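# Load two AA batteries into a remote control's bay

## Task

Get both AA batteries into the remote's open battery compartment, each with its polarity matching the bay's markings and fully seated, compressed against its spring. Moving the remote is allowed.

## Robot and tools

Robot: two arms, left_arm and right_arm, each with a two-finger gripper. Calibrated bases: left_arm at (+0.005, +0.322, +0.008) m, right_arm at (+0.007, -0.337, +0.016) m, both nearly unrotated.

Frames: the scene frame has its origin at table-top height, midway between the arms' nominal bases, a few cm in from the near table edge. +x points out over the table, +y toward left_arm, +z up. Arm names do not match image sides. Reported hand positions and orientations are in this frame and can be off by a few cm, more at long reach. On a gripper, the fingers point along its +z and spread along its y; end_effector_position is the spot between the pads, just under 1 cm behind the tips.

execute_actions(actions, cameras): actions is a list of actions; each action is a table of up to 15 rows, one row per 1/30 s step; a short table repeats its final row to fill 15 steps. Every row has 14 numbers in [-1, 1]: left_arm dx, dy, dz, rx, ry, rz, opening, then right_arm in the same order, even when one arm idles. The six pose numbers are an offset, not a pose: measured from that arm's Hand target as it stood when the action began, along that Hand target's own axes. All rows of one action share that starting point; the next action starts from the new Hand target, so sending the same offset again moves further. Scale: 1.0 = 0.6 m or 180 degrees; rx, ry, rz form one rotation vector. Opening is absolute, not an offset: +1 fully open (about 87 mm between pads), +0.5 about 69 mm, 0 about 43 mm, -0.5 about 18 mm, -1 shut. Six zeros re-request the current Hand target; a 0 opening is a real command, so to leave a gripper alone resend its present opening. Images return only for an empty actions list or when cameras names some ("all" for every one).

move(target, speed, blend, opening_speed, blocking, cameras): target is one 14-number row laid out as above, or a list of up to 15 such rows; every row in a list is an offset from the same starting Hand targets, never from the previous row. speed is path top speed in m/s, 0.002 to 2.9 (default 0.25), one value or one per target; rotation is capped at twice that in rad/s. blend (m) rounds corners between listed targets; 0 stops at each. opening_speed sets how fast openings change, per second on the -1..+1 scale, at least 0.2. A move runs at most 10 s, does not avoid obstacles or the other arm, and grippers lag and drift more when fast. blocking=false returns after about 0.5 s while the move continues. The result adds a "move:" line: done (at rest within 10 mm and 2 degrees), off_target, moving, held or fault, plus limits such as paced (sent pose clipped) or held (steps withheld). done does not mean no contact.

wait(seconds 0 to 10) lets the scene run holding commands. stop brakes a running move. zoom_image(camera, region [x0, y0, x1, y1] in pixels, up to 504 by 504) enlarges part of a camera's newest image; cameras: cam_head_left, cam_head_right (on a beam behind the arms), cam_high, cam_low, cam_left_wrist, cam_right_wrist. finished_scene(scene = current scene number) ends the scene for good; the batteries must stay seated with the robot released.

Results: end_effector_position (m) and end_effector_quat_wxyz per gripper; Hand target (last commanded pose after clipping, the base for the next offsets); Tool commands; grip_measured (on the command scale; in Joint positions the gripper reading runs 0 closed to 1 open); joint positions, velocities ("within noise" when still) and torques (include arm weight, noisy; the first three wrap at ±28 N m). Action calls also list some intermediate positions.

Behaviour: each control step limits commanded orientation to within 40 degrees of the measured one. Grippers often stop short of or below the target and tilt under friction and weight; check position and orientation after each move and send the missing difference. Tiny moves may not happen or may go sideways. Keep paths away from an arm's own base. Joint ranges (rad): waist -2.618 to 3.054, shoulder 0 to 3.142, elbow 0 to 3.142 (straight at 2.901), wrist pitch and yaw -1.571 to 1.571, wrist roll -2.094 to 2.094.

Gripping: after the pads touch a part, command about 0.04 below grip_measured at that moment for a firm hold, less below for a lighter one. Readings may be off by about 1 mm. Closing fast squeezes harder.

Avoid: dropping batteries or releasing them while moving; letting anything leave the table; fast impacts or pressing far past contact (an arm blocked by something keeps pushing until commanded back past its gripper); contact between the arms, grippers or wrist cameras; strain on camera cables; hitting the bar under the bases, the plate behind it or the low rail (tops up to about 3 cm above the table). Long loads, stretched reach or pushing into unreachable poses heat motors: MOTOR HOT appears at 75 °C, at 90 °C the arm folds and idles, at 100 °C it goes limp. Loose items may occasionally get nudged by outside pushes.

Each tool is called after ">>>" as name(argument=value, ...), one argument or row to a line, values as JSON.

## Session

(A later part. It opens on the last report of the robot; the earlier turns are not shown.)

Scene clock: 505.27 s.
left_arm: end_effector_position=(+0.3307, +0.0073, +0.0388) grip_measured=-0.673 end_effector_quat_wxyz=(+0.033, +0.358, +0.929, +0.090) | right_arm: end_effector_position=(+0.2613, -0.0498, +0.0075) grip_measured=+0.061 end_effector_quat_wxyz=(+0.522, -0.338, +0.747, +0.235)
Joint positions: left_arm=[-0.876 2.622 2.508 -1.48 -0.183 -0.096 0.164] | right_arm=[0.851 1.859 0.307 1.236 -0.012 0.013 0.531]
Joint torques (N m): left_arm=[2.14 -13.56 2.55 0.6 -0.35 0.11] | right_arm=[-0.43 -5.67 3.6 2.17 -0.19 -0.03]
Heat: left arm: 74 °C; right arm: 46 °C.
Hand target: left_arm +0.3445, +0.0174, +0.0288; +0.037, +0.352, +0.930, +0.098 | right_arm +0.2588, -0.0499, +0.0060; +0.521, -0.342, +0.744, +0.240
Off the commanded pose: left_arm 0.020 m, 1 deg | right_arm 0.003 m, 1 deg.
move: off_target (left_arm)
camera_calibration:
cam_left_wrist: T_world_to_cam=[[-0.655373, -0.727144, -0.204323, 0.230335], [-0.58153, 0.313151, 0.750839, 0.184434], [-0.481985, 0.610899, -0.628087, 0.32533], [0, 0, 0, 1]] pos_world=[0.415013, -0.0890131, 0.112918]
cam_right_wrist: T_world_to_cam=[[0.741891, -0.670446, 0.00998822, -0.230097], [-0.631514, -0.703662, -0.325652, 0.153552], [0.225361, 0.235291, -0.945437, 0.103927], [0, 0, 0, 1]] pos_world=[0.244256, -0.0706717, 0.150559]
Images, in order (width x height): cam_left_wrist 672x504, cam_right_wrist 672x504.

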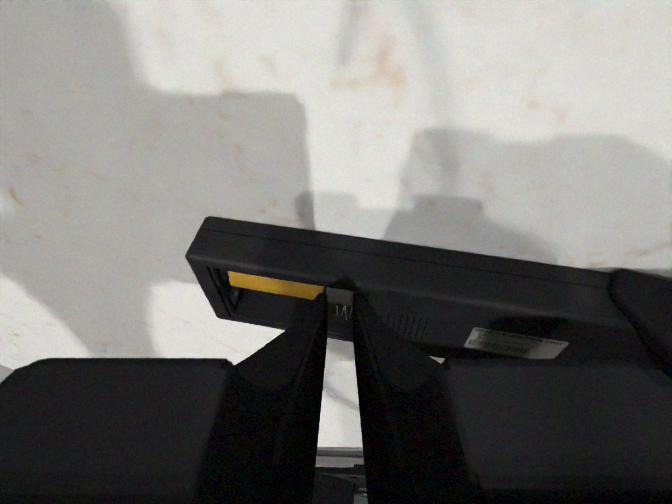

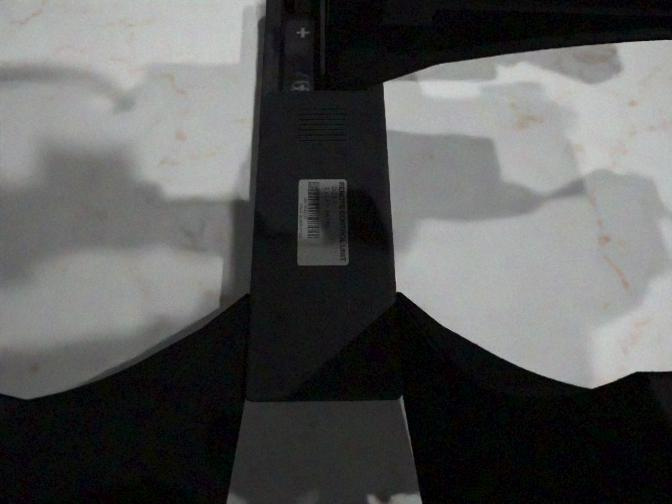

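>>> move(
  target=[0.0, -0.0228, -0.0049, 0, 0, 0, -0.673, 0, 0, 0, 0, 0, 0, -0.08],
  speed=0.05,
  cameras=["cam_left_wrist", "cam_right_wrist"],
)

>>> zoom_image(
  camera="cam_left_wrist",
  region=[290, 240, 430, 350],
)

Scene clock: 507.10 s.
left_arm: end_effector_position=(+0.3302, +0.0067, +0.0388) grip_measured=-0.673 end_effector_quat_wxyz=(+0.034, +0.357, +0.929, +0.091) | right_arm: end_effector_position=(+0.2613, -0.0498, +0.0075) grip_measured=+0.061 end_effector_quat_wxyz=(+0.522, -0.338, +0.747, +0.235)
Joint positions: left_arm=[-0.879 2.622 2.508 -1.48 -0.185 -0.099 0.164] | right_arm=[0.851 1.859 0.307 1.236 -0.012 0.013 0.531]
Joint torques (N m): left_arm=[-0.24 -12.31 5.09 0.42 -0.32 -0.09] | right_arm=[-0.4 -5.7 3.62 2.16 -0.19 -0.04]
Heat: left arm: 75 °C; right arm: 46 °C. Fold the left arm in close to its base, or ease its load, before you think long.
Hand target: left_arm +0.3352, +0.0068, +0.0289; +0.037, +0.352, +0.930, +0.098 | right_arm +0.2588, -0.0499, +0.0060; +0.521, -0.342, +0.744, +0.240
Off the commanded pose: left_arm 0.011 m, 1 deg | right_arm 0.003 m, 1 deg.
MOTOR HOT: joint 2 (shoulder) of the left arm reports 75 °C; the controller's stop level is 90 °C. To cool a motor, set the load down, stop pushing, or move to a pose that needs little force.
move: off_target (left_arm)
camera_calibration:
cam_left_wrist: T_world_to_cam=[[-0.654479, -0.727419, -0.2062, 0.229347], [-0.583152, 0.312068, 0.750032, 0.184862], [-0.481239, 0.611126, -0.628438, 0.325223], [0, 0, 0, 1]] pos_world=[0.414416, -0.0896107, 0.113021]
cam_right_wrist: T_world_to_cam=[[0.741891, -0.670446, 0.00998822, -0.230097], [-0.631514, -0.703662, -0.325652, 0.153552], [0.225361, 0.235291, -0.945437, 0.103927], [0, 0, 0, 1]] pos_world=[0.244256, -0.0706717, 0.150559]
Images, in order (width x height): cam_left_wrist 672x504, cam_right_wrist 672x504.

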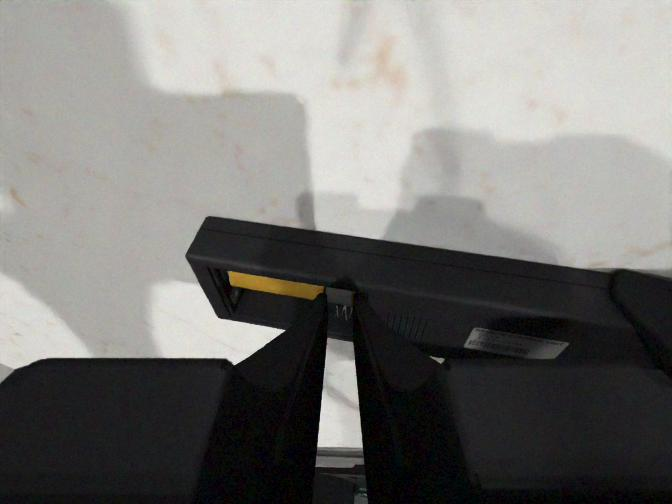

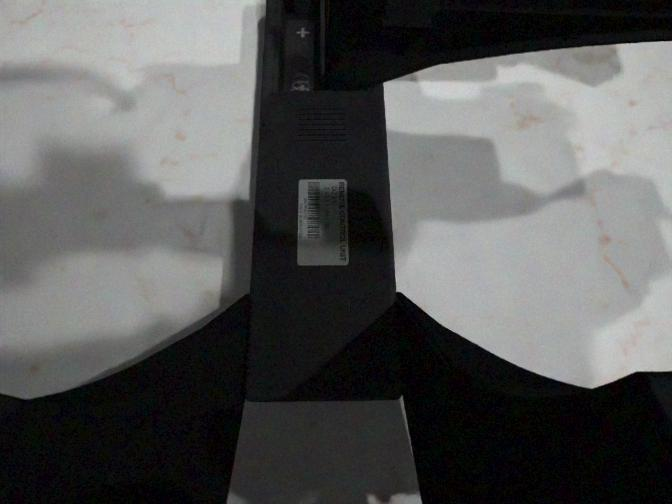

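Scaled by 3.600 from the camera's 672x504 image, which has a finer 960x720 frame.

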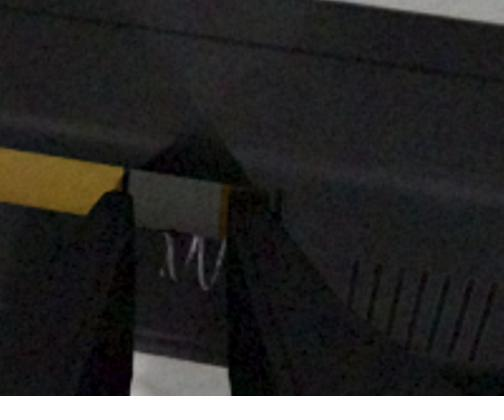

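>>> move(
  target=[
    [0.0, -0.013, -0.0028, 0, 0, 0, -0.673, 0, 0, 0, 0, 0, 0, -0.08],
    [0.0, 0.006, -0.11, 0, 0, 0, -0.673, 0, 0, 0, 0, 0, 0, -0.08],
  ],
  speed=0.08,
  cameras=["cam_left_wrist", "cam_right_wrist"],
)

>>> zoom_image(
  camera="cam_right_wrist",
  region=[255, 0, 395, 100],
)

>>> zoom_image(
  camera="cam_left_wrist",
  region=[220, 180, 400, 280],
)

Scene clock: 509.77 s.
left_arm: end_effector_position=(+0.3303, +0.0008, +0.0687) grip_measured=-0.673 end_effector_quat_wxyz=(+0.058, +0.355, +0.929, +0.088) | right_arm: end_effector_position=(+0.2613, -0.0498, +0.0075) grip_measured=+0.061 end_effector_quat_wxyz=(+0.522, -0.338, +0.747, +0.235)
Joint positions: left_arm=[-0.892 2.615 2.622 -1.557 -0.201 -0.113 0.164] | right_arm=[0.851 1.859 0.307 1.236 -0.012 0.013 0.531]
Joint torques (N m): left_arm=[-0.65 -18.67 5.16 0.13 -0.19 -0.06] | right_arm=[-0.43 -5.68 3.62 2.16 -0.19 -0.04]
Heat: left arm: 76 °C; right arm: 46 °C. Fold the left arm in close to its base, or ease its load, before you think long.
Hand target: left_arm +0.3285, -0.0007, +0.0941; +0.037, +0.352, +0.930, +0.098 | right_arm +0.2588, -0.0499, +0.0060; +0.521, -0.342, +0.744, +0.240
Off the commanded pose: left_arm 0.026 m, 3 deg | right_arm 0.003 m, 1 deg.
MOTOR HOT: still on. Joint 2 (shoulder) of the left arm reports 76 °C.
joint sent to its limit (left arm) — joint 4 (wrist pitch), lower limit. The joint targets are off in orientation, not in position.
move: off_target (left_arm)
camera_calibration:
cam_left_wrist: T_world_to_cam=[[-0.645032, -0.732627, -0.217236, 0.228944], [-0.614741, 0.328638, 0.717001, 0.177117], [-0.453903, 0.596032, -0.662358, 0.340991], [0, 0, 0, 1]] pos_world=[0.411334, -0.0937181, 0.1486]
cam_right_wrist: T_world_to_cam=[[0.741891, -0.670446, 0.00998822, -0.230097], [-0.631514, -0.703662, -0.325652, 0.153552], [0.225361, 0.235291, -0.945437, 0.103927], [0, 0, 0, 1]] pos_world=[0.244256, -0.0706717, 0.150559]
Images, in order (width x height): cam_left_wrist 672x504, cam_right_wrist 672x504.

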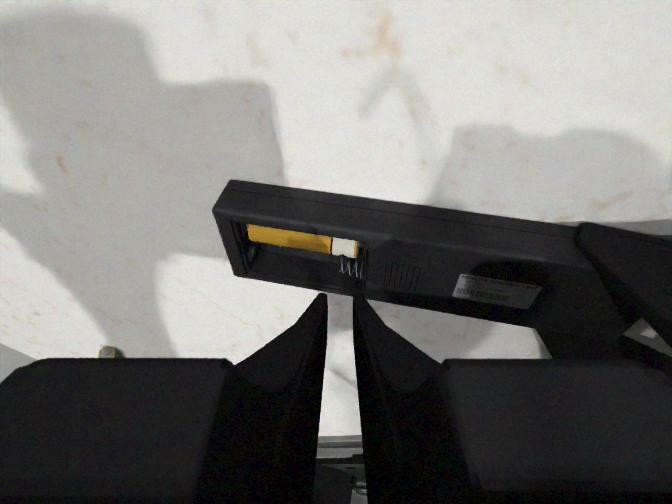

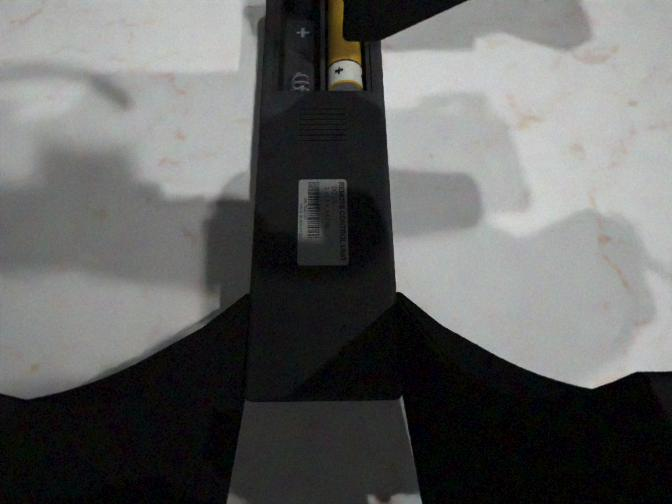

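Scaled by 3.600 from the camera's 672x504 image, which has a finer 960x720 frame.

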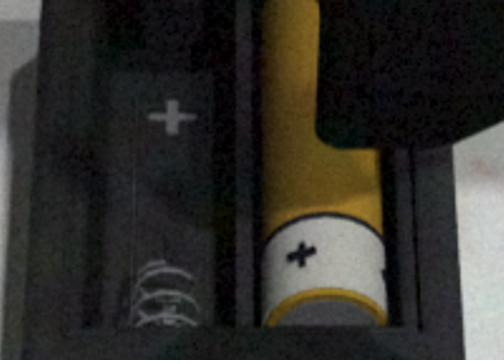

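Scaled by 2.800 from the camera's 672x504 image, which has a finer 960x720 frame.

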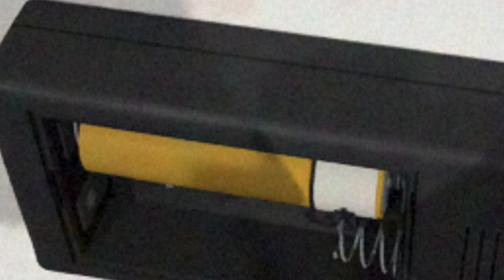

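>>> move(
  target=[
    [0.02, 0.01, -0.07, 0, 0, 0, -0.673, 0, 0, 0, 0, 0, 0, -0.08],
    [0.2308, 0.0937, -0.1089, 0.0523, -0.3523, -0.0496, -0.673, 0, 0, 0, 0, 0, 0, -0.08],
  ],
  speed=0.25,
  blend=[0.02, 0],
  cameras=["cam_right_wrist"],
)

>>> zoom_image(
  camera="cam_right_wrist",
  region=[255, 0, 395, 100],
)

Scene clock: 514.13 s.
left_arm: end_effector_position=(+0.2520, +0.1230, +0.1684) grip_measured=-0.673 end_effector_quat_wxyz=(+0.493, +0.280, +0.806, -0.171) | right_arm: end_effector_position=(+0.2613, -0.0498, +0.0075) grip_measured=+0.061 end_effector_quat_wxyz=(+0.522, -0.338, +0.747, +0.235)
Joint positions: left_arm=[-0.72 0.935 0.635 -0.175 -0.001 -0.01 0.164] | right_arm=[0.851 1.859 0.307 1.236 -0.012 0.013 0.531]
Joint torques (N m): left_arm=[0.5 -2.74 5.57 2.17 0.07 0.04] | right_arm=[-0.42 -5.67 3.62 2.16 -0.2 -0.04]
Heat: left arm: 77 °C; right arm: 46 °C. Fold the left arm in close to its base, or ease its load, before you think long.
Hand target: left_arm +0.2521, +0.1220, +0.1697; +0.499, +0.283, +0.800, -0.177 | right_arm +0.2588, -0.0499, +0.0060; +0.521, -0.342, +0.744, +0.240
Off the commanded pose: left_arm 0.002 m, 1 deg | right_arm 0.003 m, 1 deg.
MOTOR HOT: still on. Joint 2 (shoulder) of the left arm reports 77 °C.
move: done
camera_calibration:
cam_right_wrist: T_world_to_cam=[[0.741891, -0.670446, 0.00998822, -0.230097], [-0.631514, -0.703662, -0.325652, 0.153552], [0.225361, 0.235291, -0.945437, 0.103927], [0, 0, 0, 1]] pos_world=[0.244256, -0.0706717, 0.150559]
Images, in order (width x height): cam_right_wrist 672x504.

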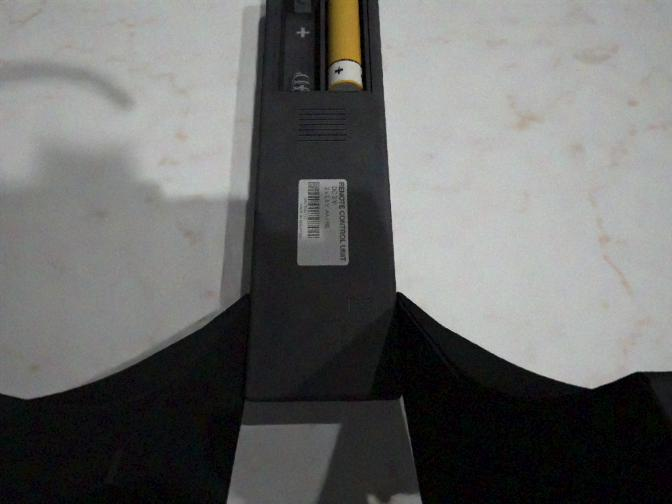

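Scaled by 3.600 from the camera's 672x504 image, which has a finer 960x720 frame.

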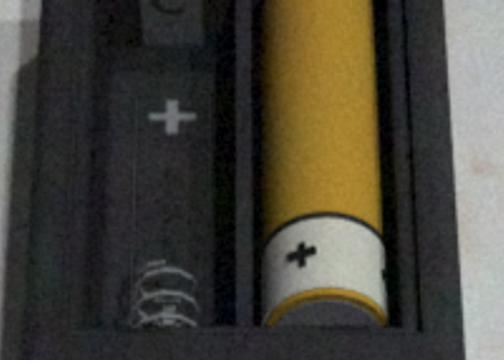

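>>> wait(
  seconds=10,
  cameras=[],
)

Scene clock: 525.47 s.
left_arm: end_effector_position=(+0.2521, +0.1229, +0.1685) grip_measured=-0.673 end_effector_quat_wxyz=(+0.493, +0.280, +0.806, -0.172) | right_arm: end_effector_position=(+0.2613, -0.0498, +0.0075) grip_measured=+0.061 end_effector_quat_wxyz=(+0.522, -0.338, +0.747, +0.235)
Joint positions: left_arm=[-0.72 0.935 0.635 -0.175 0 -0.01 0.164] | right_arm=[0.851 1.859 0.307 1.236 -0.012 0.013 0.531]
Joint torques (N m): left_arm=[0.34 -2.88 5.45 2.16 0.09 0.02] | right_arm=[-0.44 -5.67 3.62 2.17 -0.19 -0.04]
Heat: left arm: 71 °C; right arm: 46 °C.
Hand target: left_arm +0.2521, +0.1220, +0.1698; +0.499, +0.283, +0.800, -0.177 | right_arm +0.2588, -0.0499, +0.0060; +0.521, -0.342, +0.744, +0.240
Tool commands: left_gripper/opening=-0.673 right_gripper/opening=-0.08
Off the commanded pose: left_arm 0.001 m, 1 deg | right_arm 0.003 m, 1 deg.
MOTOR HOT: cleared for the motors of the left arm.
wait: 10.00 s; at rest from the start
No camera images: "cameras" was empty.

>>> move(
  target=[0.1634, 0.2867, -0.1836, -0.1947, -0.0005, -0.0949, 0.0, 0, 0, 0, 0, 0, 0, -0.08],
  speed=0.25,
  cameras=["cam_left_wrist"],
)

Scene clock: 530.33 s.
left_arm: end_effector_position=(+0.2500, +0.3462, +0.1332) grip_measured=+0.000 end_effector_quat_wxyz=(+0.531, -0.005, +0.848, +0.003) | right_arm: end_effector_position=(+0.2613, -0.0498, +0.0075) grip_measured=+0.061 end_effector_quat_wxyz=(+0.522, -0.338, +0.747, +0.235)
Joint positions: left_arm=[0.168 0.532 0.389 -0.324 0.183 0.087 0.5] | right_arm=[0.851 1.859 0.307 1.236 -0.012 0.013 0.531]
Joint torques (N m): left_arm=[0.1 0.31 5.87 2 0.12 0.04] | right_arm=[-0.42 -5.67 3.6 2.17 -0.2 -0.04]
Heat: left arm: 68 °C; right arm: 46 °C.
Hand target: left_arm +0.2500, +0.3450, +0.1300; +0.530, +0.000, +0.848, +0.000 | right_arm +0.2588, -0.0499, +0.0060; +0.521, -0.342, +0.744, +0.240
Off the commanded pose: left_arm 0.003 m, 1 deg | right_arm 0.003 m, 1 deg.
move: done
camera_calibration:
cam_left_wrist: T_world_to_cam=[[0.0258612, -0.999657, -0.00422628, 0.340608], [-0.969231, -0.0240384, -0.244975, 0.306714], [0.24479, 0.0104316, -0.96952, 0.210354], [0, 0, 0, 1]] pos_world=[0.236976, 0.345669, 0.28052]
Images, in order (width x height): cam_left_wrist 672x504.

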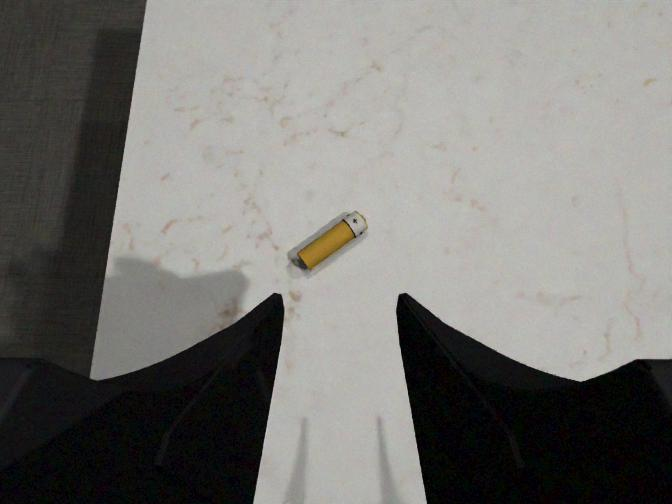

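>>> zoom_image(
  camera="cam_left_wrist",
  region=[280, 195, 380, 285],
)

Scaled by 5.040 from the camera's 672x504 image, which has a finer 960x720 frame.

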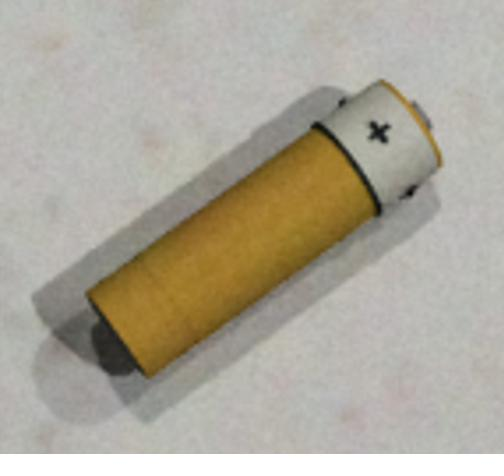

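>>> move(
  target=[-0.0248, -0.013, 0.127, 0.1563, 0.3314, 0.2501, -0.2, 0, 0, 0, 0, 0, 0, -0.08],
  speed=0.25,
  cameras=["cam_left_wrist"],
)

Scene clock: 535.80 s.
left_arm: end_effector_position=(+0.3206, +0.3357, +0.1085) grip_measured=-0.200 end_effector_quat_wxyz=(+0.004, +0.421, +0.907, -0.007) | right_arm: end_effector_position=(+0.2613, -0.0498, +0.0075) grip_measured=+0.061 end_effector_quat_wxyz=(+0.522, -0.338, +0.747, +0.235)
Joint positions: left_arm=[-0.089 1.852 1.537 -1.26 0.02 0.829 0.4] | right_arm=[0.851 1.859 0.307 1.236 -0.012 0.013 0.531]
Joint torques (N m): left_arm=[-0.49 -6.93 7.87 0.06 -0.15 0.05] | right_arm=[-0.42 -5.68 3.62 2.16 -0.19 -0.04]
Heat: left arm: 66 °C; right arm: 46 °C.
Hand target: left_arm +0.3250, +0.3371, +0.1099; +0.000, +0.427, +0.904, +0.000 | right_arm +0.2588, -0.0499, +0.0060; +0.521, -0.342, +0.744, +0.240
Off the commanded pose: left_arm 0.005 m, 1 deg | right_arm 0.003 m, 1 deg.
move: done
camera_calibration:
cam_left_wrist: T_world_to_cam=[[-0.763078, -0.646286, -0.00510745, 0.462515], [-0.425593, 0.496524, 0.756528, -0.088839], [-0.486397, 0.579463, -0.653942, 0.178411], [0, 0, 0, 1]] pos_world=[0.401905, 0.239646, 0.186242]
Images, in order (width x height): cam_left_wrist 672x504.

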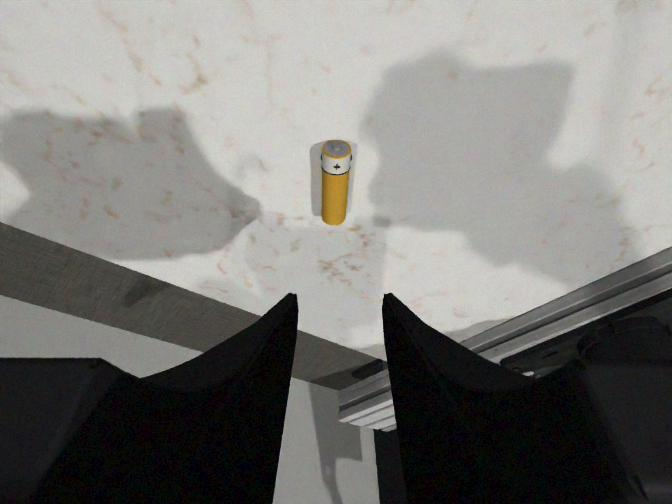

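>>> move(
  target=[0.0, 0.0035, 0.158, 0, 0, 0.01, -0.2, 0, 0, 0, 0, 0, 0, -0.08],
  speed=0.2,
  cameras=["cam_left_wrist"],
)

Scene clock: 538.07 s.
left_arm: end_effector_position=(+0.3258, +0.3369, +0.0206) grip_measured=-0.200 end_effector_quat_wxyz=(+0.004, +0.436, +0.900, -0.006) | right_arm: end_effector_position=(+0.2613, -0.0498, +0.0075) grip_measured=+0.061 end_effector_quat_wxyz=(+0.522, -0.338, +0.747, +0.235)
Joint positions: left_arm=[-0.089 1.943 1.3 -0.931 0.019 0.86 0.4] | right_arm=[0.851 1.859 0.307 1.236 -0.012 0.013 0.531]
Joint torques (N m): left_arm=[-0.46 -7.79 4.4 0.38 -0.12 0.05] | right_arm=[-0.43 -5.68 3.6 2.17 -0.19 -0.04]
Heat: left arm: 66 °C; right arm: 46 °C.
Hand target: left_arm +0.3266, +0.3385, +0.0151; +0.000, +0.441, +0.897, +0.000 | right_arm +0.2588, -0.0499, +0.0060; +0.521, -0.342, +0.744, +0.240
Off the commanded pose: left_arm 0.006 m, 1 deg | right_arm 0.003 m, 1 deg.
move: done
camera_calibration:
cam_left_wrist: T_world_to_cam=[[-0.783152, -0.621796, -0.00658691, 0.465129], [-0.410345, 0.508813, 0.756787, -0.0298358], [-0.467215, 0.595382, -0.653628, 0.111068], [0, 0, 0, 1]] pos_world=[0.403917, 0.238268, 0.0982402]
Images, in order (width x height): cam_left_wrist 672x504.

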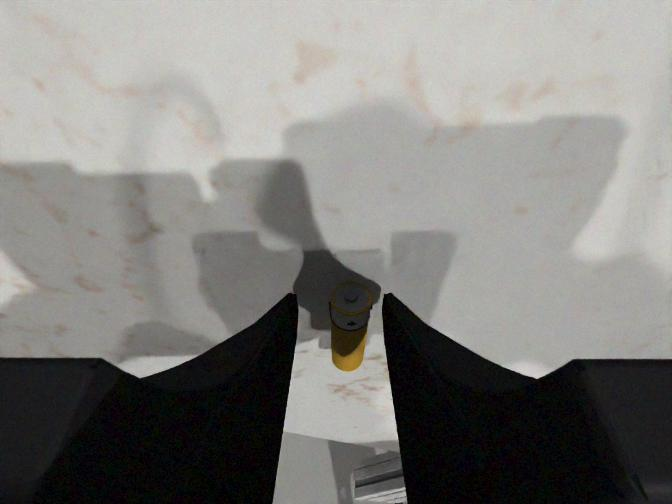

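>>> move(
  target=[0.0, 0.0, 0.0, 0, 0, 0, -0.66, 0, 0, 0, 0, 0, 0, -0.08],
  speed=0.1,
  opening_speed=1.0,
  cameras=["cam_left_wrist"],
)

Scene clock: 539.37 s.
left_arm: end_effector_position=(+0.3259, +0.3369, +0.0206) grip_measured=-0.587 end_effector_quat_wxyz=(+0.004, +0.436, +0.900, -0.006) | right_arm: end_effector_position=(+0.2613, -0.0498, +0.0075) grip_measured=+0.061 end_effector_quat_wxyz=(+0.522, -0.338, +0.747, +0.235)
Joint positions: left_arm=[-0.089 1.943 1.3 -0.931 0.019 0.861 0.207] | right_arm=[0.851 1.859 0.307 1.236 -0.012 0.013 0.531]
Joint torques (N m): left_arm=[-0.31 -8.05 4.12 0.4 -0.14 0] | right_arm=[-0.43 -5.65 3.63 2.16 -0.19 -0.04]
Heat: left arm: 66 °C; right arm: 46 °C.
Hand target: left_arm +0.3266, +0.3385, +0.0151; +0.000, +0.441, +0.897, +0.000 | right_arm +0.2588, -0.0499, +0.0060; +0.521, -0.342, +0.744, +0.240
Off the commanded pose: left_arm 0.006 m, 1 deg | right_arm 0.003 m, 1 deg.
move: done
camera_calibration:
cam_left_wrist: T_world_to_cam=[[-0.783409, -0.621468, -0.00689213, 0.465262], [-0.410431, 0.50899, 0.756621, -0.0297864], [-0.466708, 0.595573, -0.653817, 0.110884], [0, 0, 0, 1]] pos_world=[0.404016, 0.238267, 0.0982412]
Images, in order (width x height): cam_left_wrist 672x504.

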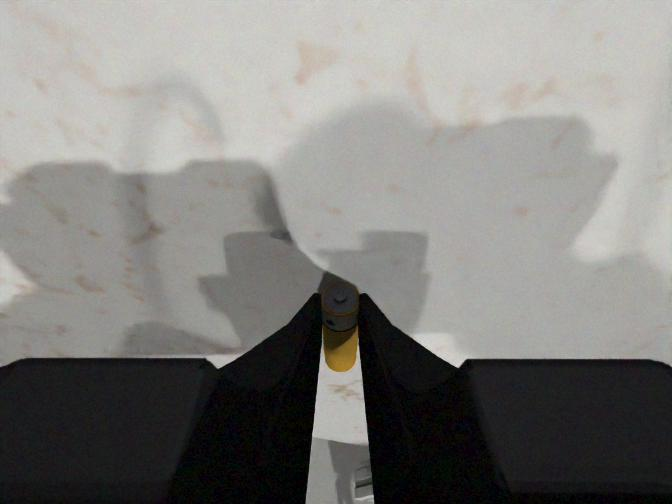

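>>> move(
  target=[
    [0, 0, -0.16, 0, 0, 0, -0.66, 0, 0, 0, 0, 0, 0, -0.08],
    [-0.3975, -0.2603, -0.16, -0.0879, -0.0726, -0.5554, -0.66, 0, 0, 0, 0, 0, 0, -0.08],
  ],
  speed=0.25,
  blend=[0.03, 0],
  cameras=["cam_left_wrist", "cam_right_wrist"],
)

Scene clock: 546.30 s.
left_arm: end_effector_position=(+0.3446, +0.0536, +0.1132) grip_measured=-0.587 end_effector_quat_wxyz=(+0.136, -0.403, +0.903, +0.057) | right_arm: end_effector_position=(+0.2613, -0.0498, +0.0075) grip_measured=+0.061 end_effector_quat_wxyz=(+0.522, -0.338, +0.747, +0.235)
Joint positions: left_arm=[-0.737 2.226 2.127 -1.454 -0.288 -1.526 0.207] | right_arm=[0.851 1.859 0.307 1.236 -0.012 0.013 0.531]
Joint torques (N m): left_arm=[0.03 -9.83 7.66 -0.01 -0.48 -0.17] | right_arm=[-0.4 -5.65 3.63 2.16 -0.19 -0.04]
Heat: left arm: 66 °C; right arm: 47 °C.
Hand target: left_arm +0.3486, +0.0543, +0.1110; +0.142, -0.406, +0.900, +0.064 | right_arm +0.2588, -0.0499, +0.0060; +0.521, -0.342, +0.744, +0.240
Off the commanded pose: left_arm 0.005 m, 1 deg | right_arm 0.003 m, 1 deg.
move: done
camera_calibration:
cam_left_wrist: T_world_to_cam=[[0.747408, -0.664346, -0.00508342, -0.221063], [-0.555361, -0.62896, 0.544043, 0.186971], [-0.36463, -0.403799, -0.839042, 0.38835], [0, 0, 0, 1]] pos_world=[0.410665, 0.12755, 0.222998]
cam_right_wrist: T_world_to_cam=[[0.741891, -0.670446, 0.00998822, -0.230097], [-0.631514, -0.703662, -0.325652, 0.153552], [0.225361, 0.235291, -0.945437, 0.103927], [0, 0, 0, 1]] pos_world=[0.244256, -0.0706717, 0.150559]
Images, in order (width x height): cam_left_wrist 672x504, cam_right_wrist 672x504.

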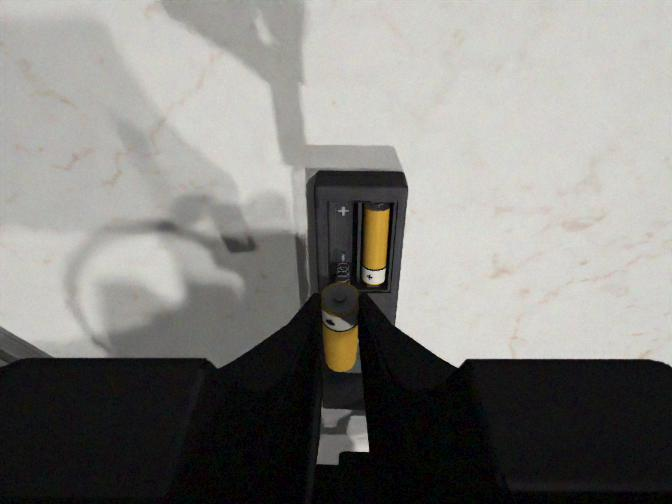

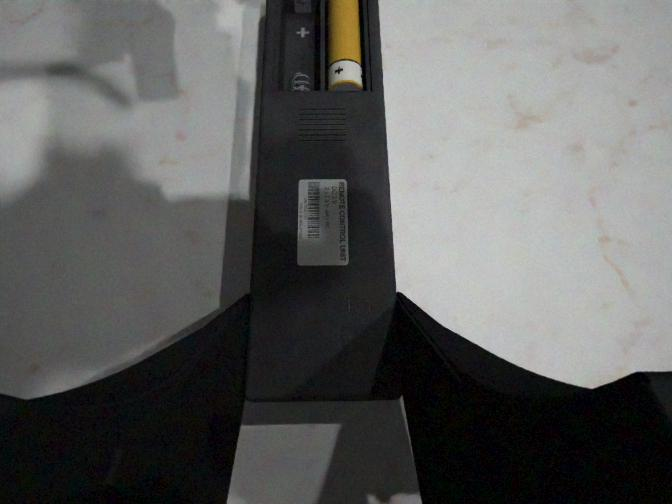

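>>> zoom_image(
  camera="cam_left_wrist",
  region=[300, 160, 420, 310],
)

Scaled by 3.360 from the camera's 672x504 image, which has a finer 960x720 frame.

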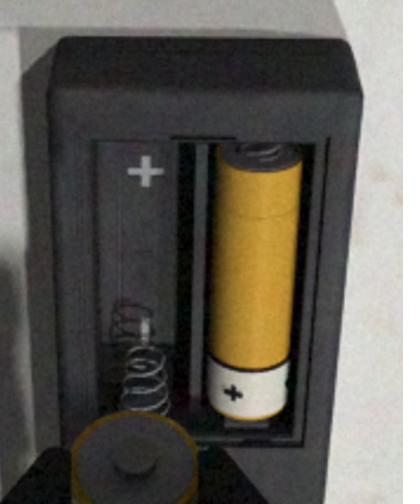

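>>> move(
  target=[0.0264, -0.0067, 0.0754, 0, 0, 0, -0.66, 0, 0, 0, 0, 0, 0, -0.08],
  speed=0.15,
  cameras=["cam_left_wrist", "cam_right_wrist"],
)

>>> zoom_image(
  camera="cam_left_wrist",
  region=[290, 180, 430, 350],
)

>>> zoom_image(
  camera="cam_right_wrist",
  region=[255, 0, 395, 100],
)

Scene clock: 550.53 s.
left_arm: end_effector_position=(+0.3490, +0.0506, +0.0716) grip_measured=-0.587 end_effector_quat_wxyz=(+0.136, -0.405, +0.902, +0.057) | right_arm: end_effector_position=(+0.2613, -0.0498, +0.0075) grip_measured=+0.061 end_effector_quat_wxyz=(+0.522, -0.338, +0.747, +0.235)
Joint positions: left_arm=[-0.737 2.24 1.984 -1.299 -0.289 -1.531 0.207] | right_arm=[0.851 1.859 0.307 1.236 -0.012 0.013 0.531]
Joint torques (N m): left_arm=[-0.58 -10.14 4.57 0.32 -0.46 -0.14] | right_arm=[-0.42 -5.68 3.62 2.17 -0.19 -0.04]
Heat: left arm: 67 °C; right arm: 47 °C.
Hand target: left_arm +0.3509, +0.0507, +0.0631; +0.142, -0.406, +0.900, +0.064 | right_arm +0.2588, -0.0499, +0.0060; +0.521, -0.342, +0.744, +0.240
Off the commanded pose: left_arm 0.009 m, 1 deg | right_arm 0.003 m, 1 deg.
move: done
camera_calibration:
cam_left_wrist: T_world_to_cam=[[0.750552, -0.660788, -0.0056183, -0.227691], [-0.552507, -0.632181, 0.543215, 0.209437], [-0.362502, -0.404607, -0.839575, 0.353215], [0, 0, 0, 1]] pos_world=[0.414651, 0.12486, 0.181501]
cam_right_wrist: T_world_to_cam=[[0.741891, -0.670446, 0.00998822, -0.230097], [-0.631514, -0.703662, -0.325652, 0.153552], [0.225361, 0.235291, -0.945437, 0.103927], [0, 0, 0, 1]] pos_world=[0.244256, -0.0706717, 0.150559]
Images, in order (width x height): cam_left_wrist 672x504, cam_right_wrist 672x504.

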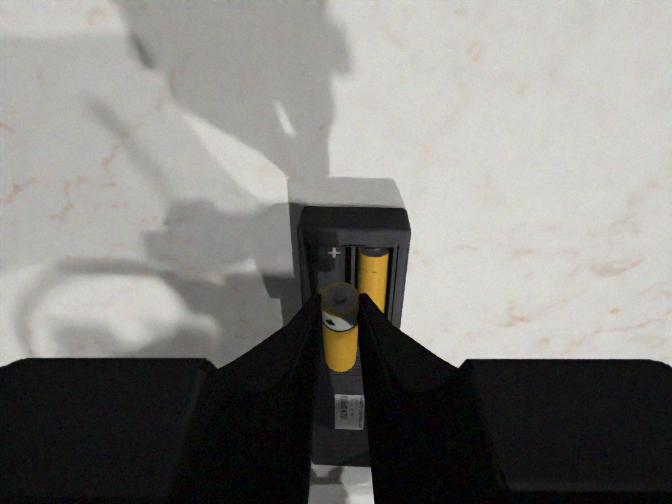

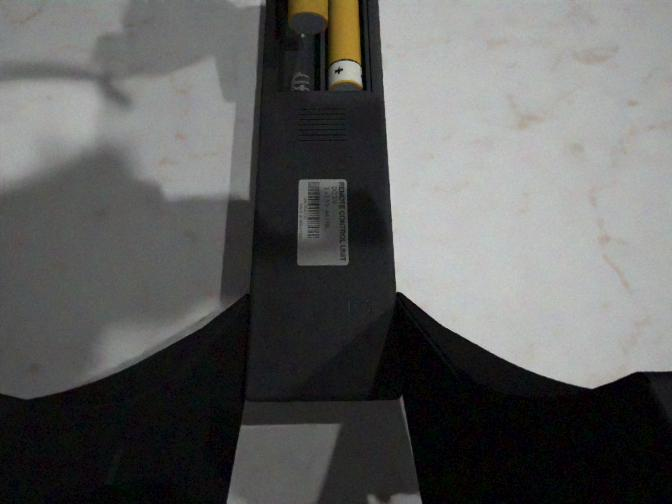

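Scaled by 2.965 from the camera's 672x504 image, which has a finer 960x720 frame.

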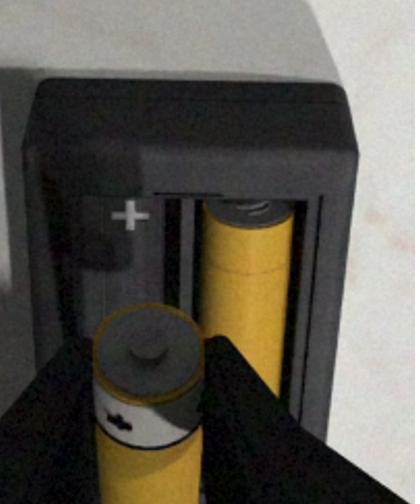

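Scaled by 3.600 from the camera's 672x504 image, which has a finer 960x720 frame.

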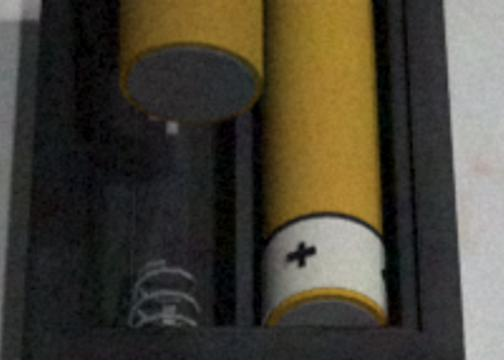

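>>> move(
  target=[0.0093, 0.0058, 0.0287, 0, 0, 0, -0.66, 0, 0, 0, 0, 0, 0, -0.08],
  speed=0.08,
  cameras=["cam_left_wrist", "cam_right_wrist"],
)

>>> zoom_image(
  camera="cam_right_wrist",
  region=[255, 0, 395, 100],
)

Scene clock: 552.67 s.
left_arm: end_effector_position=(+0.3469, +0.0526, +0.0503) grip_measured=-0.587 end_effector_quat_wxyz=(+0.135, -0.405, +0.902, +0.060) | right_arm: end_effector_position=(+0.2613, -0.0498, +0.0075) grip_measured=+0.061 end_effector_quat_wxyz=(+0.522, -0.338, +0.747, +0.235)
Joint positions: left_arm=[-0.737 2.24 1.9 -1.221 -0.289 -1.533 0.207] | right_arm=[0.851 1.859 0.307 1.236 -0.012 0.013 0.531]
Joint torques (N m): left_arm=[-0.23 -11.03 4.33 0.37 -0.45 -0.11] | right_arm=[-0.42 -5.65 3.62 2.16 -0.19 -0.03]
Heat: left arm: 67 °C; right arm: 47 °C.
Hand target: left_arm +0.3482, +0.0531, +0.0450; +0.142, -0.406, +0.900, +0.065 | right_arm +0.2588, -0.0499, +0.0060; +0.521, -0.342, +0.744, +0.240
Off the commanded pose: left_arm 0.005 m, 1 deg | right_arm 0.003 m, 1 deg.
move: done
camera_calibration:
cam_left_wrist: T_world_to_cam=[[0.751474, -0.659653, -0.0120313, -0.224974], [-0.548889, -0.635201, 0.543361, 0.219999], [-0.366072, -0.401718, -0.839413, 0.336362], [0, 0, 0, 1]] pos_world=[0.41295, 0.126461, 0.160102]
cam_right_wrist: T_world_to_cam=[[0.741891, -0.670446, 0.00998822, -0.230097], [-0.631514, -0.703662, -0.325652, 0.153552], [0.225361, 0.235291, -0.945437, 0.103927], [0, 0, 0, 1]] pos_world=[0.244256, -0.0706717, 0.150559]
Images, in order (width x height): cam_left_wrist 672x504, cam_right_wrist 672x504.

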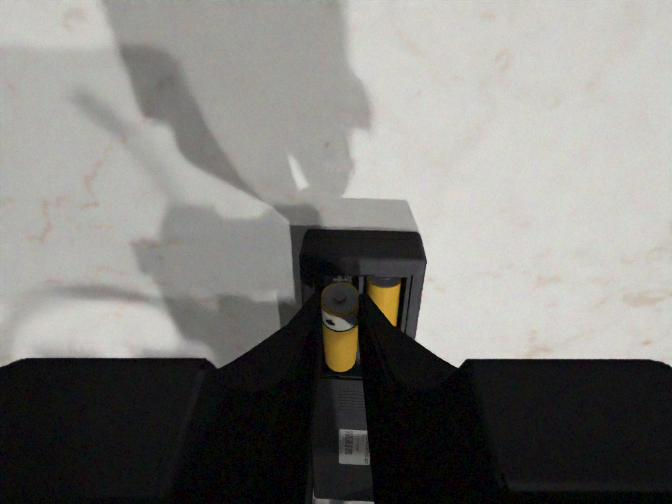

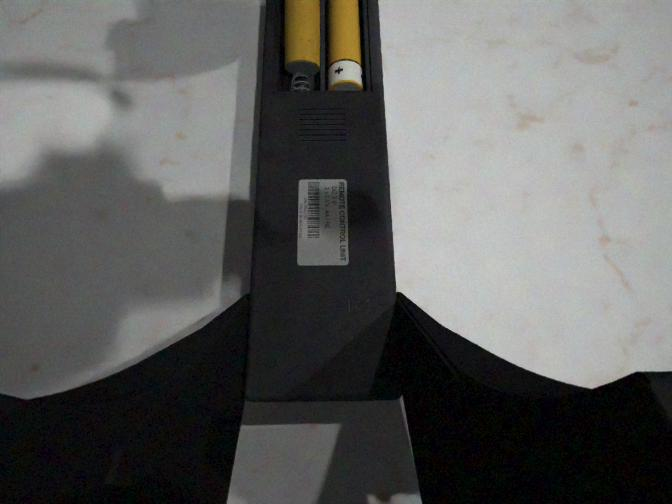

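Scaled by 3.600 from the camera's 672x504 image, which has a finer 960x720 frame.

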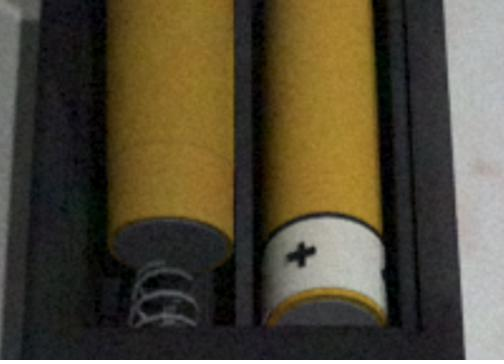

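>>> move(
  target=[0.0055, 0.0, 0.018, 0, 0, 0, -0.66, 0, 0, 0, 0, 0, 0, -0.08],
  speed=0.06,
  cameras=["cam_left_wrist", "cam_right_wrist"],
)

>>> zoom_image(
  camera="cam_right_wrist",
  region=[255, 0, 395, 100],
)

Scene clock: 554.13 s.
left_arm: end_effector_position=(+0.3468, +0.0539, +0.0439) grip_measured=-0.587 end_effector_quat_wxyz=(+0.137, -0.405, +0.902, +0.062) | right_arm: end_effector_position=(+0.2613, -0.0498, +0.0075) grip_measured=+0.061 end_effector_quat_wxyz=(+0.522, -0.338, +0.747, +0.235)
Joint positions: left_arm=[-0.737 2.24 1.874 -1.196 -0.294 -1.533 0.207] | right_arm=[0.851 1.859 0.307 1.236 -0.012 0.013 0.531]
Joint torques (N m): left_arm=[-0.29 -10.56 3.47 0.5 -0.38 -0.1] | right_arm=[-0.43 -5.67 3.62 2.17 -0.19 -0.04]
Heat: left arm: 67 °C; right arm: 47 °C.
Hand target: left_arm +0.3484, +0.0532, +0.0337; +0.142, -0.406, +0.900, +0.064 | right_arm +0.2588, -0.0499, +0.0060; +0.521, -0.342, +0.744, +0.240
Off the commanded pose: left_arm 0.010 m, 1 deg | right_arm 0.003 m, 1 deg.
move: done
camera_calibration:
cam_left_wrist: T_world_to_cam=[[0.751588, -0.659505, -0.0129658, -0.224139], [-0.550183, -0.637603, 0.539223, 0.224959], [-0.363887, -0.39814, -0.842063, 0.330651], [0, 0, 0, 1]] pos_world=[0.412548, 0.127259, 0.15422]
cam_right_wrist: T_world_to_cam=[[0.741891, -0.670446, 0.00998822, -0.230097], [-0.631514, -0.703662, -0.325652, 0.153552], [0.225361, 0.235291, -0.945437, 0.103927], [0, 0, 0, 1]] pos_world=[0.244256, -0.0706717, 0.150559]
Images, in order (width x height): cam_left_wrist 672x504, cam_right_wrist 672x504.

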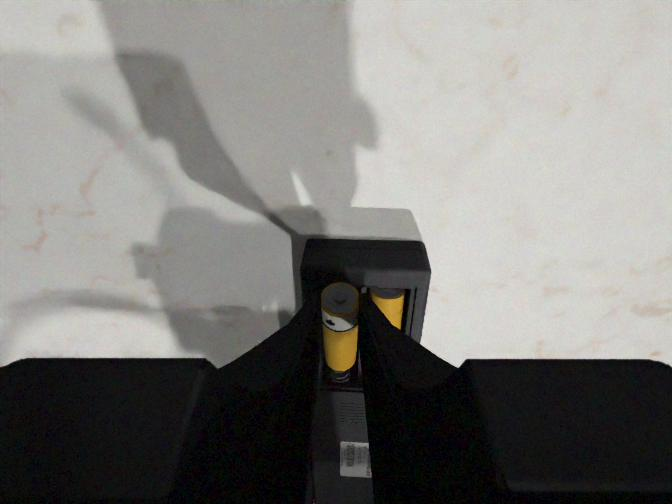

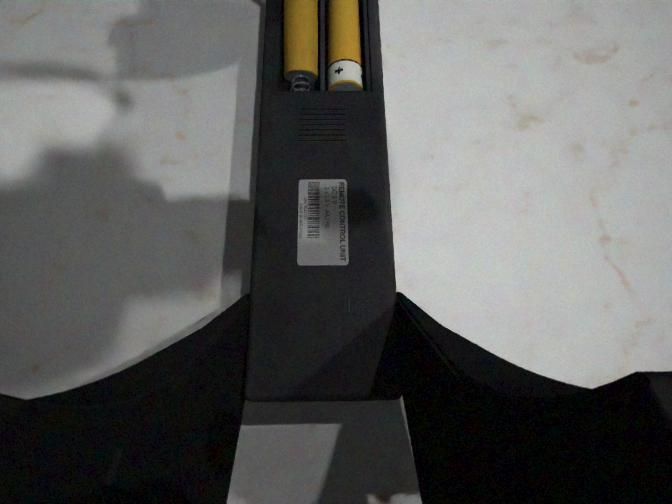

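Scaled by 3.600 from the camera's 672x504 image, which has a finer 960x720 frame.

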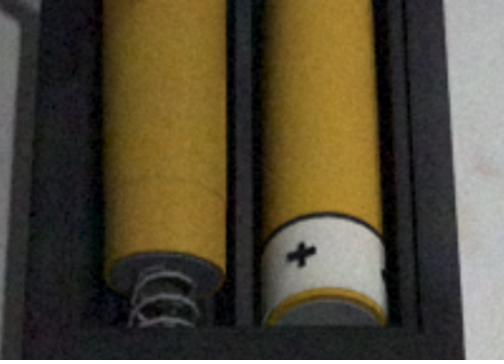

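>>> move(
  target=[0.0085, 0.0, 0.011, 0, 0, 0, -0.66, 0, 0, 0, 0, 0, 0, -0.08],
  speed=0.06,
  cameras=["cam_left_wrist", "cam_right_wrist"],
)

>>> zoom_image(
  camera="cam_right_wrist",
  region=[255, 0, 395, 100],
)

Scene clock: 555.77 s.
left_arm: end_effector_position=(+0.3464, +0.0535, +0.0427) grip_measured=-0.587 end_effector_quat_wxyz=(+0.141, -0.403, +0.902, +0.063) | right_arm: end_effector_position=(+0.2613, -0.0498, +0.0075) grip_measured=+0.061 end_effector_quat_wxyz=(+0.522, -0.338, +0.747, +0.235)
Joint positions: left_arm=[-0.742 2.238 1.866 -1.188 -0.303 -1.533 0.207] | right_arm=[0.851 1.859 0.307 1.236 -0.012 0.013 0.531]
Joint torques (N m): left_arm=[-0.38 -10.13 2.39 0.71 -0.32 -0.25] | right_arm=[-0.42 -5.67 3.6 2.17 -0.19 -0.03]
Heat: left arm: 67 °C; right arm: 47 °C.
Hand target: left_arm +0.3467, +0.0511, +0.0259; +0.142, -0.406, +0.900, +0.064 | right_arm +0.2588, -0.0499, +0.0060; +0.521, -0.342, +0.744, +0.240
Off the commanded pose: left_arm 0.017 m, 0 deg | right_arm 0.003 m, 1 deg.
move: off_target (left_arm)
camera_calibration:
cam_left_wrist: T_world_to_cam=[[0.74868, -0.662836, -0.0112405, -0.222989], [-0.556911, -0.638054, 0.531731, 0.227807], [-0.359622, -0.391836, -0.846839, 0.327679], [0, 0, 0, 1]] pos_world=[0.411656, 0.125945, 0.153852]
cam_right_wrist: T_world_to_cam=[[0.741891, -0.670446, 0.00998822, -0.230097], [-0.631514, -0.703662, -0.325652, 0.153552], [0.225361, 0.235291, -0.945437, 0.103927], [0, 0, 0, 1]] pos_world=[0.244256, -0.0706717, 0.150559]
Images, in order (width x height): cam_left_wrist 672x504, cam_right_wrist 672x504.

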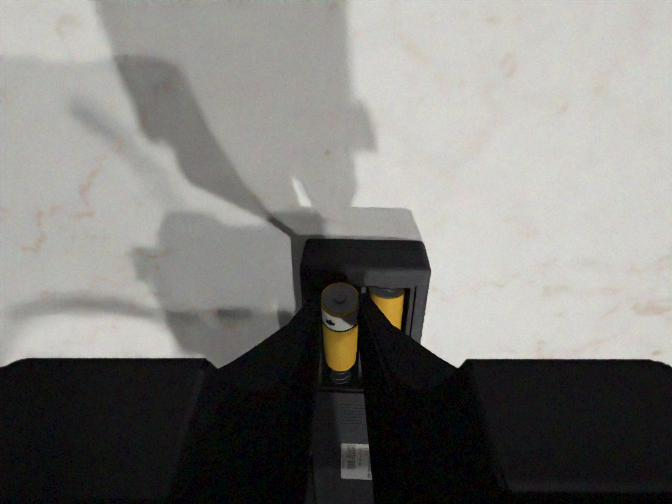

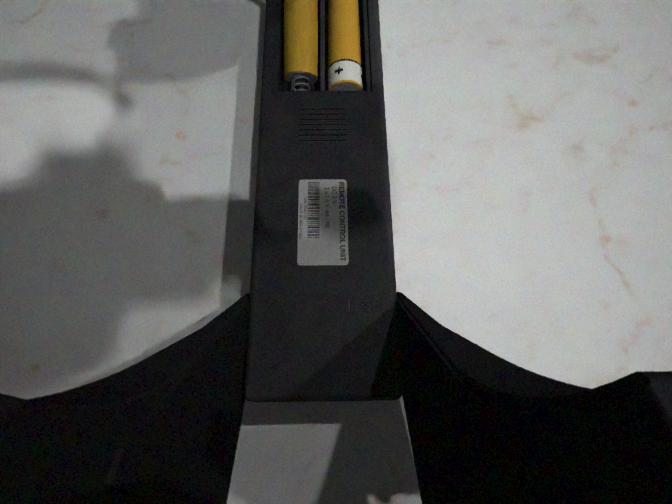

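Scaled by 3.600 from the camera's 672x504 image, which has a finer 960x720 frame.

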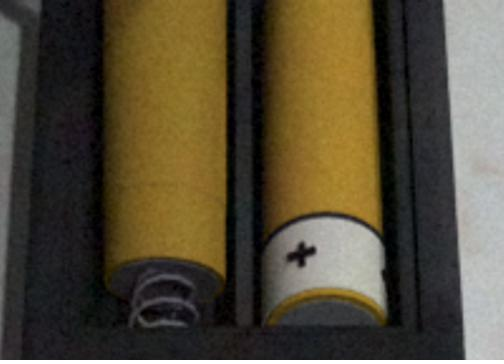

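>>> move(
  target=[
    [-0.004, 0.0, -0.012, 0, 0, 0, -0.66, 0, 0, 0, 0, 0, 0, -0.08],
    [-0.004, 0.0, -0.012, 0, 0, 0, -0.45, 0, 0, 0, 0, 0, 0, -0.08],
  ],
  speed=0.06,
  opening_speed=0.6,
  cameras=["cam_left_wrist", "cam_right_wrist"],
)

>>> zoom_image(
  camera="cam_right_wrist",
  region=[255, 0, 395, 100],
)

Scene clock: 558.40 s.
left_arm: end_effector_position=(+0.3482, +0.0519, +0.0427) grip_measured=-0.450 end_effector_quat_wxyz=(+0.143, -0.406, +0.901, +0.058) | right_arm: end_effector_position=(+0.2613, -0.0498, +0.0075) grip_measured=+0.061 end_effector_quat_wxyz=(+0.522, -0.338, +0.747, +0.235)
Joint positions: left_arm=[-0.742 2.238 1.865 -1.179 -0.303 -1.538 0.275] | right_arm=[0.851 1.859 0.307 1.236 -0.012 0.013 0.531]
Joint torques (N m): left_arm=[-0.49 -10.35 4.16 0.35 -0.35 -0.21] | right_arm=[-0.43 -5.65 3.6 2.16 -0.19 -0.04]
Heat: left arm: 67 °C; right arm: 47 °C.
Hand target: left_arm +0.3466, +0.0513, +0.0334; +0.142, -0.406, +0.900, +0.064 | right_arm +0.2588, -0.0499, +0.0060; +0.521, -0.342, +0.744, +0.240
Off the commanded pose: left_arm 0.009 m, 1 deg | right_arm 0.003 m, 1 deg.
move: done
camera_calibration:
cam_left_wrist: T_world_to_cam=[[0.751591, -0.659628, -0.000998707, -0.227], [-0.558291, -0.636931, 0.531629, 0.228322], [-0.351314, -0.39901, -0.846977, 0.325229], [0, 0, 0, 1]] pos_world=[0.412339, 0.125459, 0.153852]
cam_right_wrist: T_world_to_cam=[[0.741891, -0.670446, 0.00998822, -0.230097], [-0.631514, -0.703662, -0.325652, 0.153552], [0.225361, 0.235291, -0.945437, 0.103927], [0, 0, 0, 1]] pos_world=[0.244256, -0.0706717, 0.150559]
Images, in order (width x height): cam_left_wrist 672x504, cam_right_wrist 672x504.

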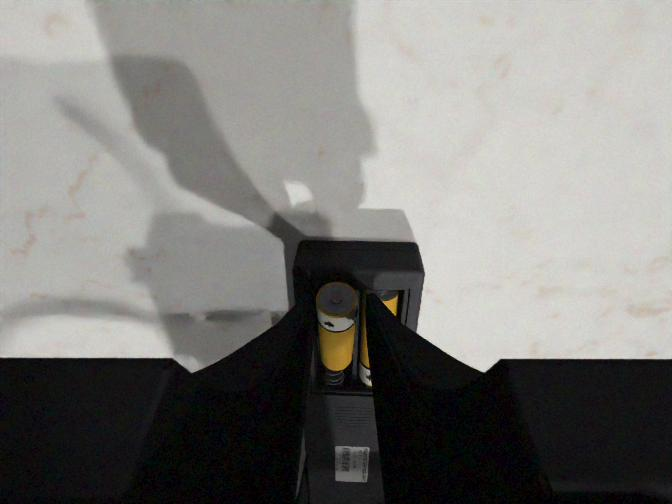

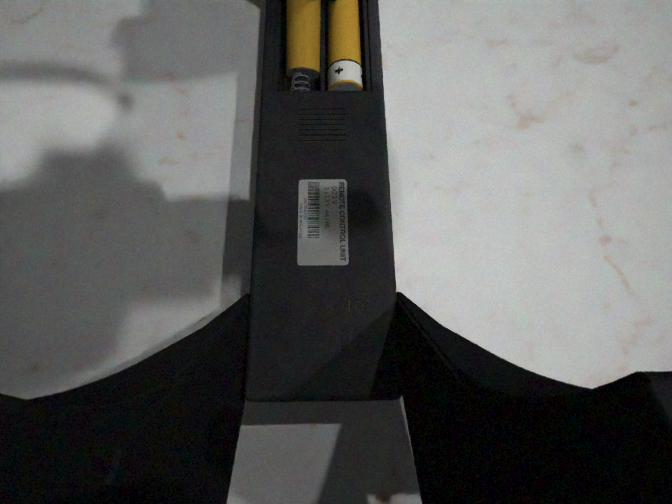

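Scaled by 3.600 from the camera's 672x504 image, which has a finer 960x720 frame.

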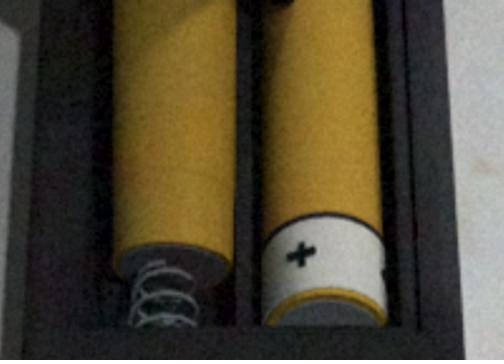

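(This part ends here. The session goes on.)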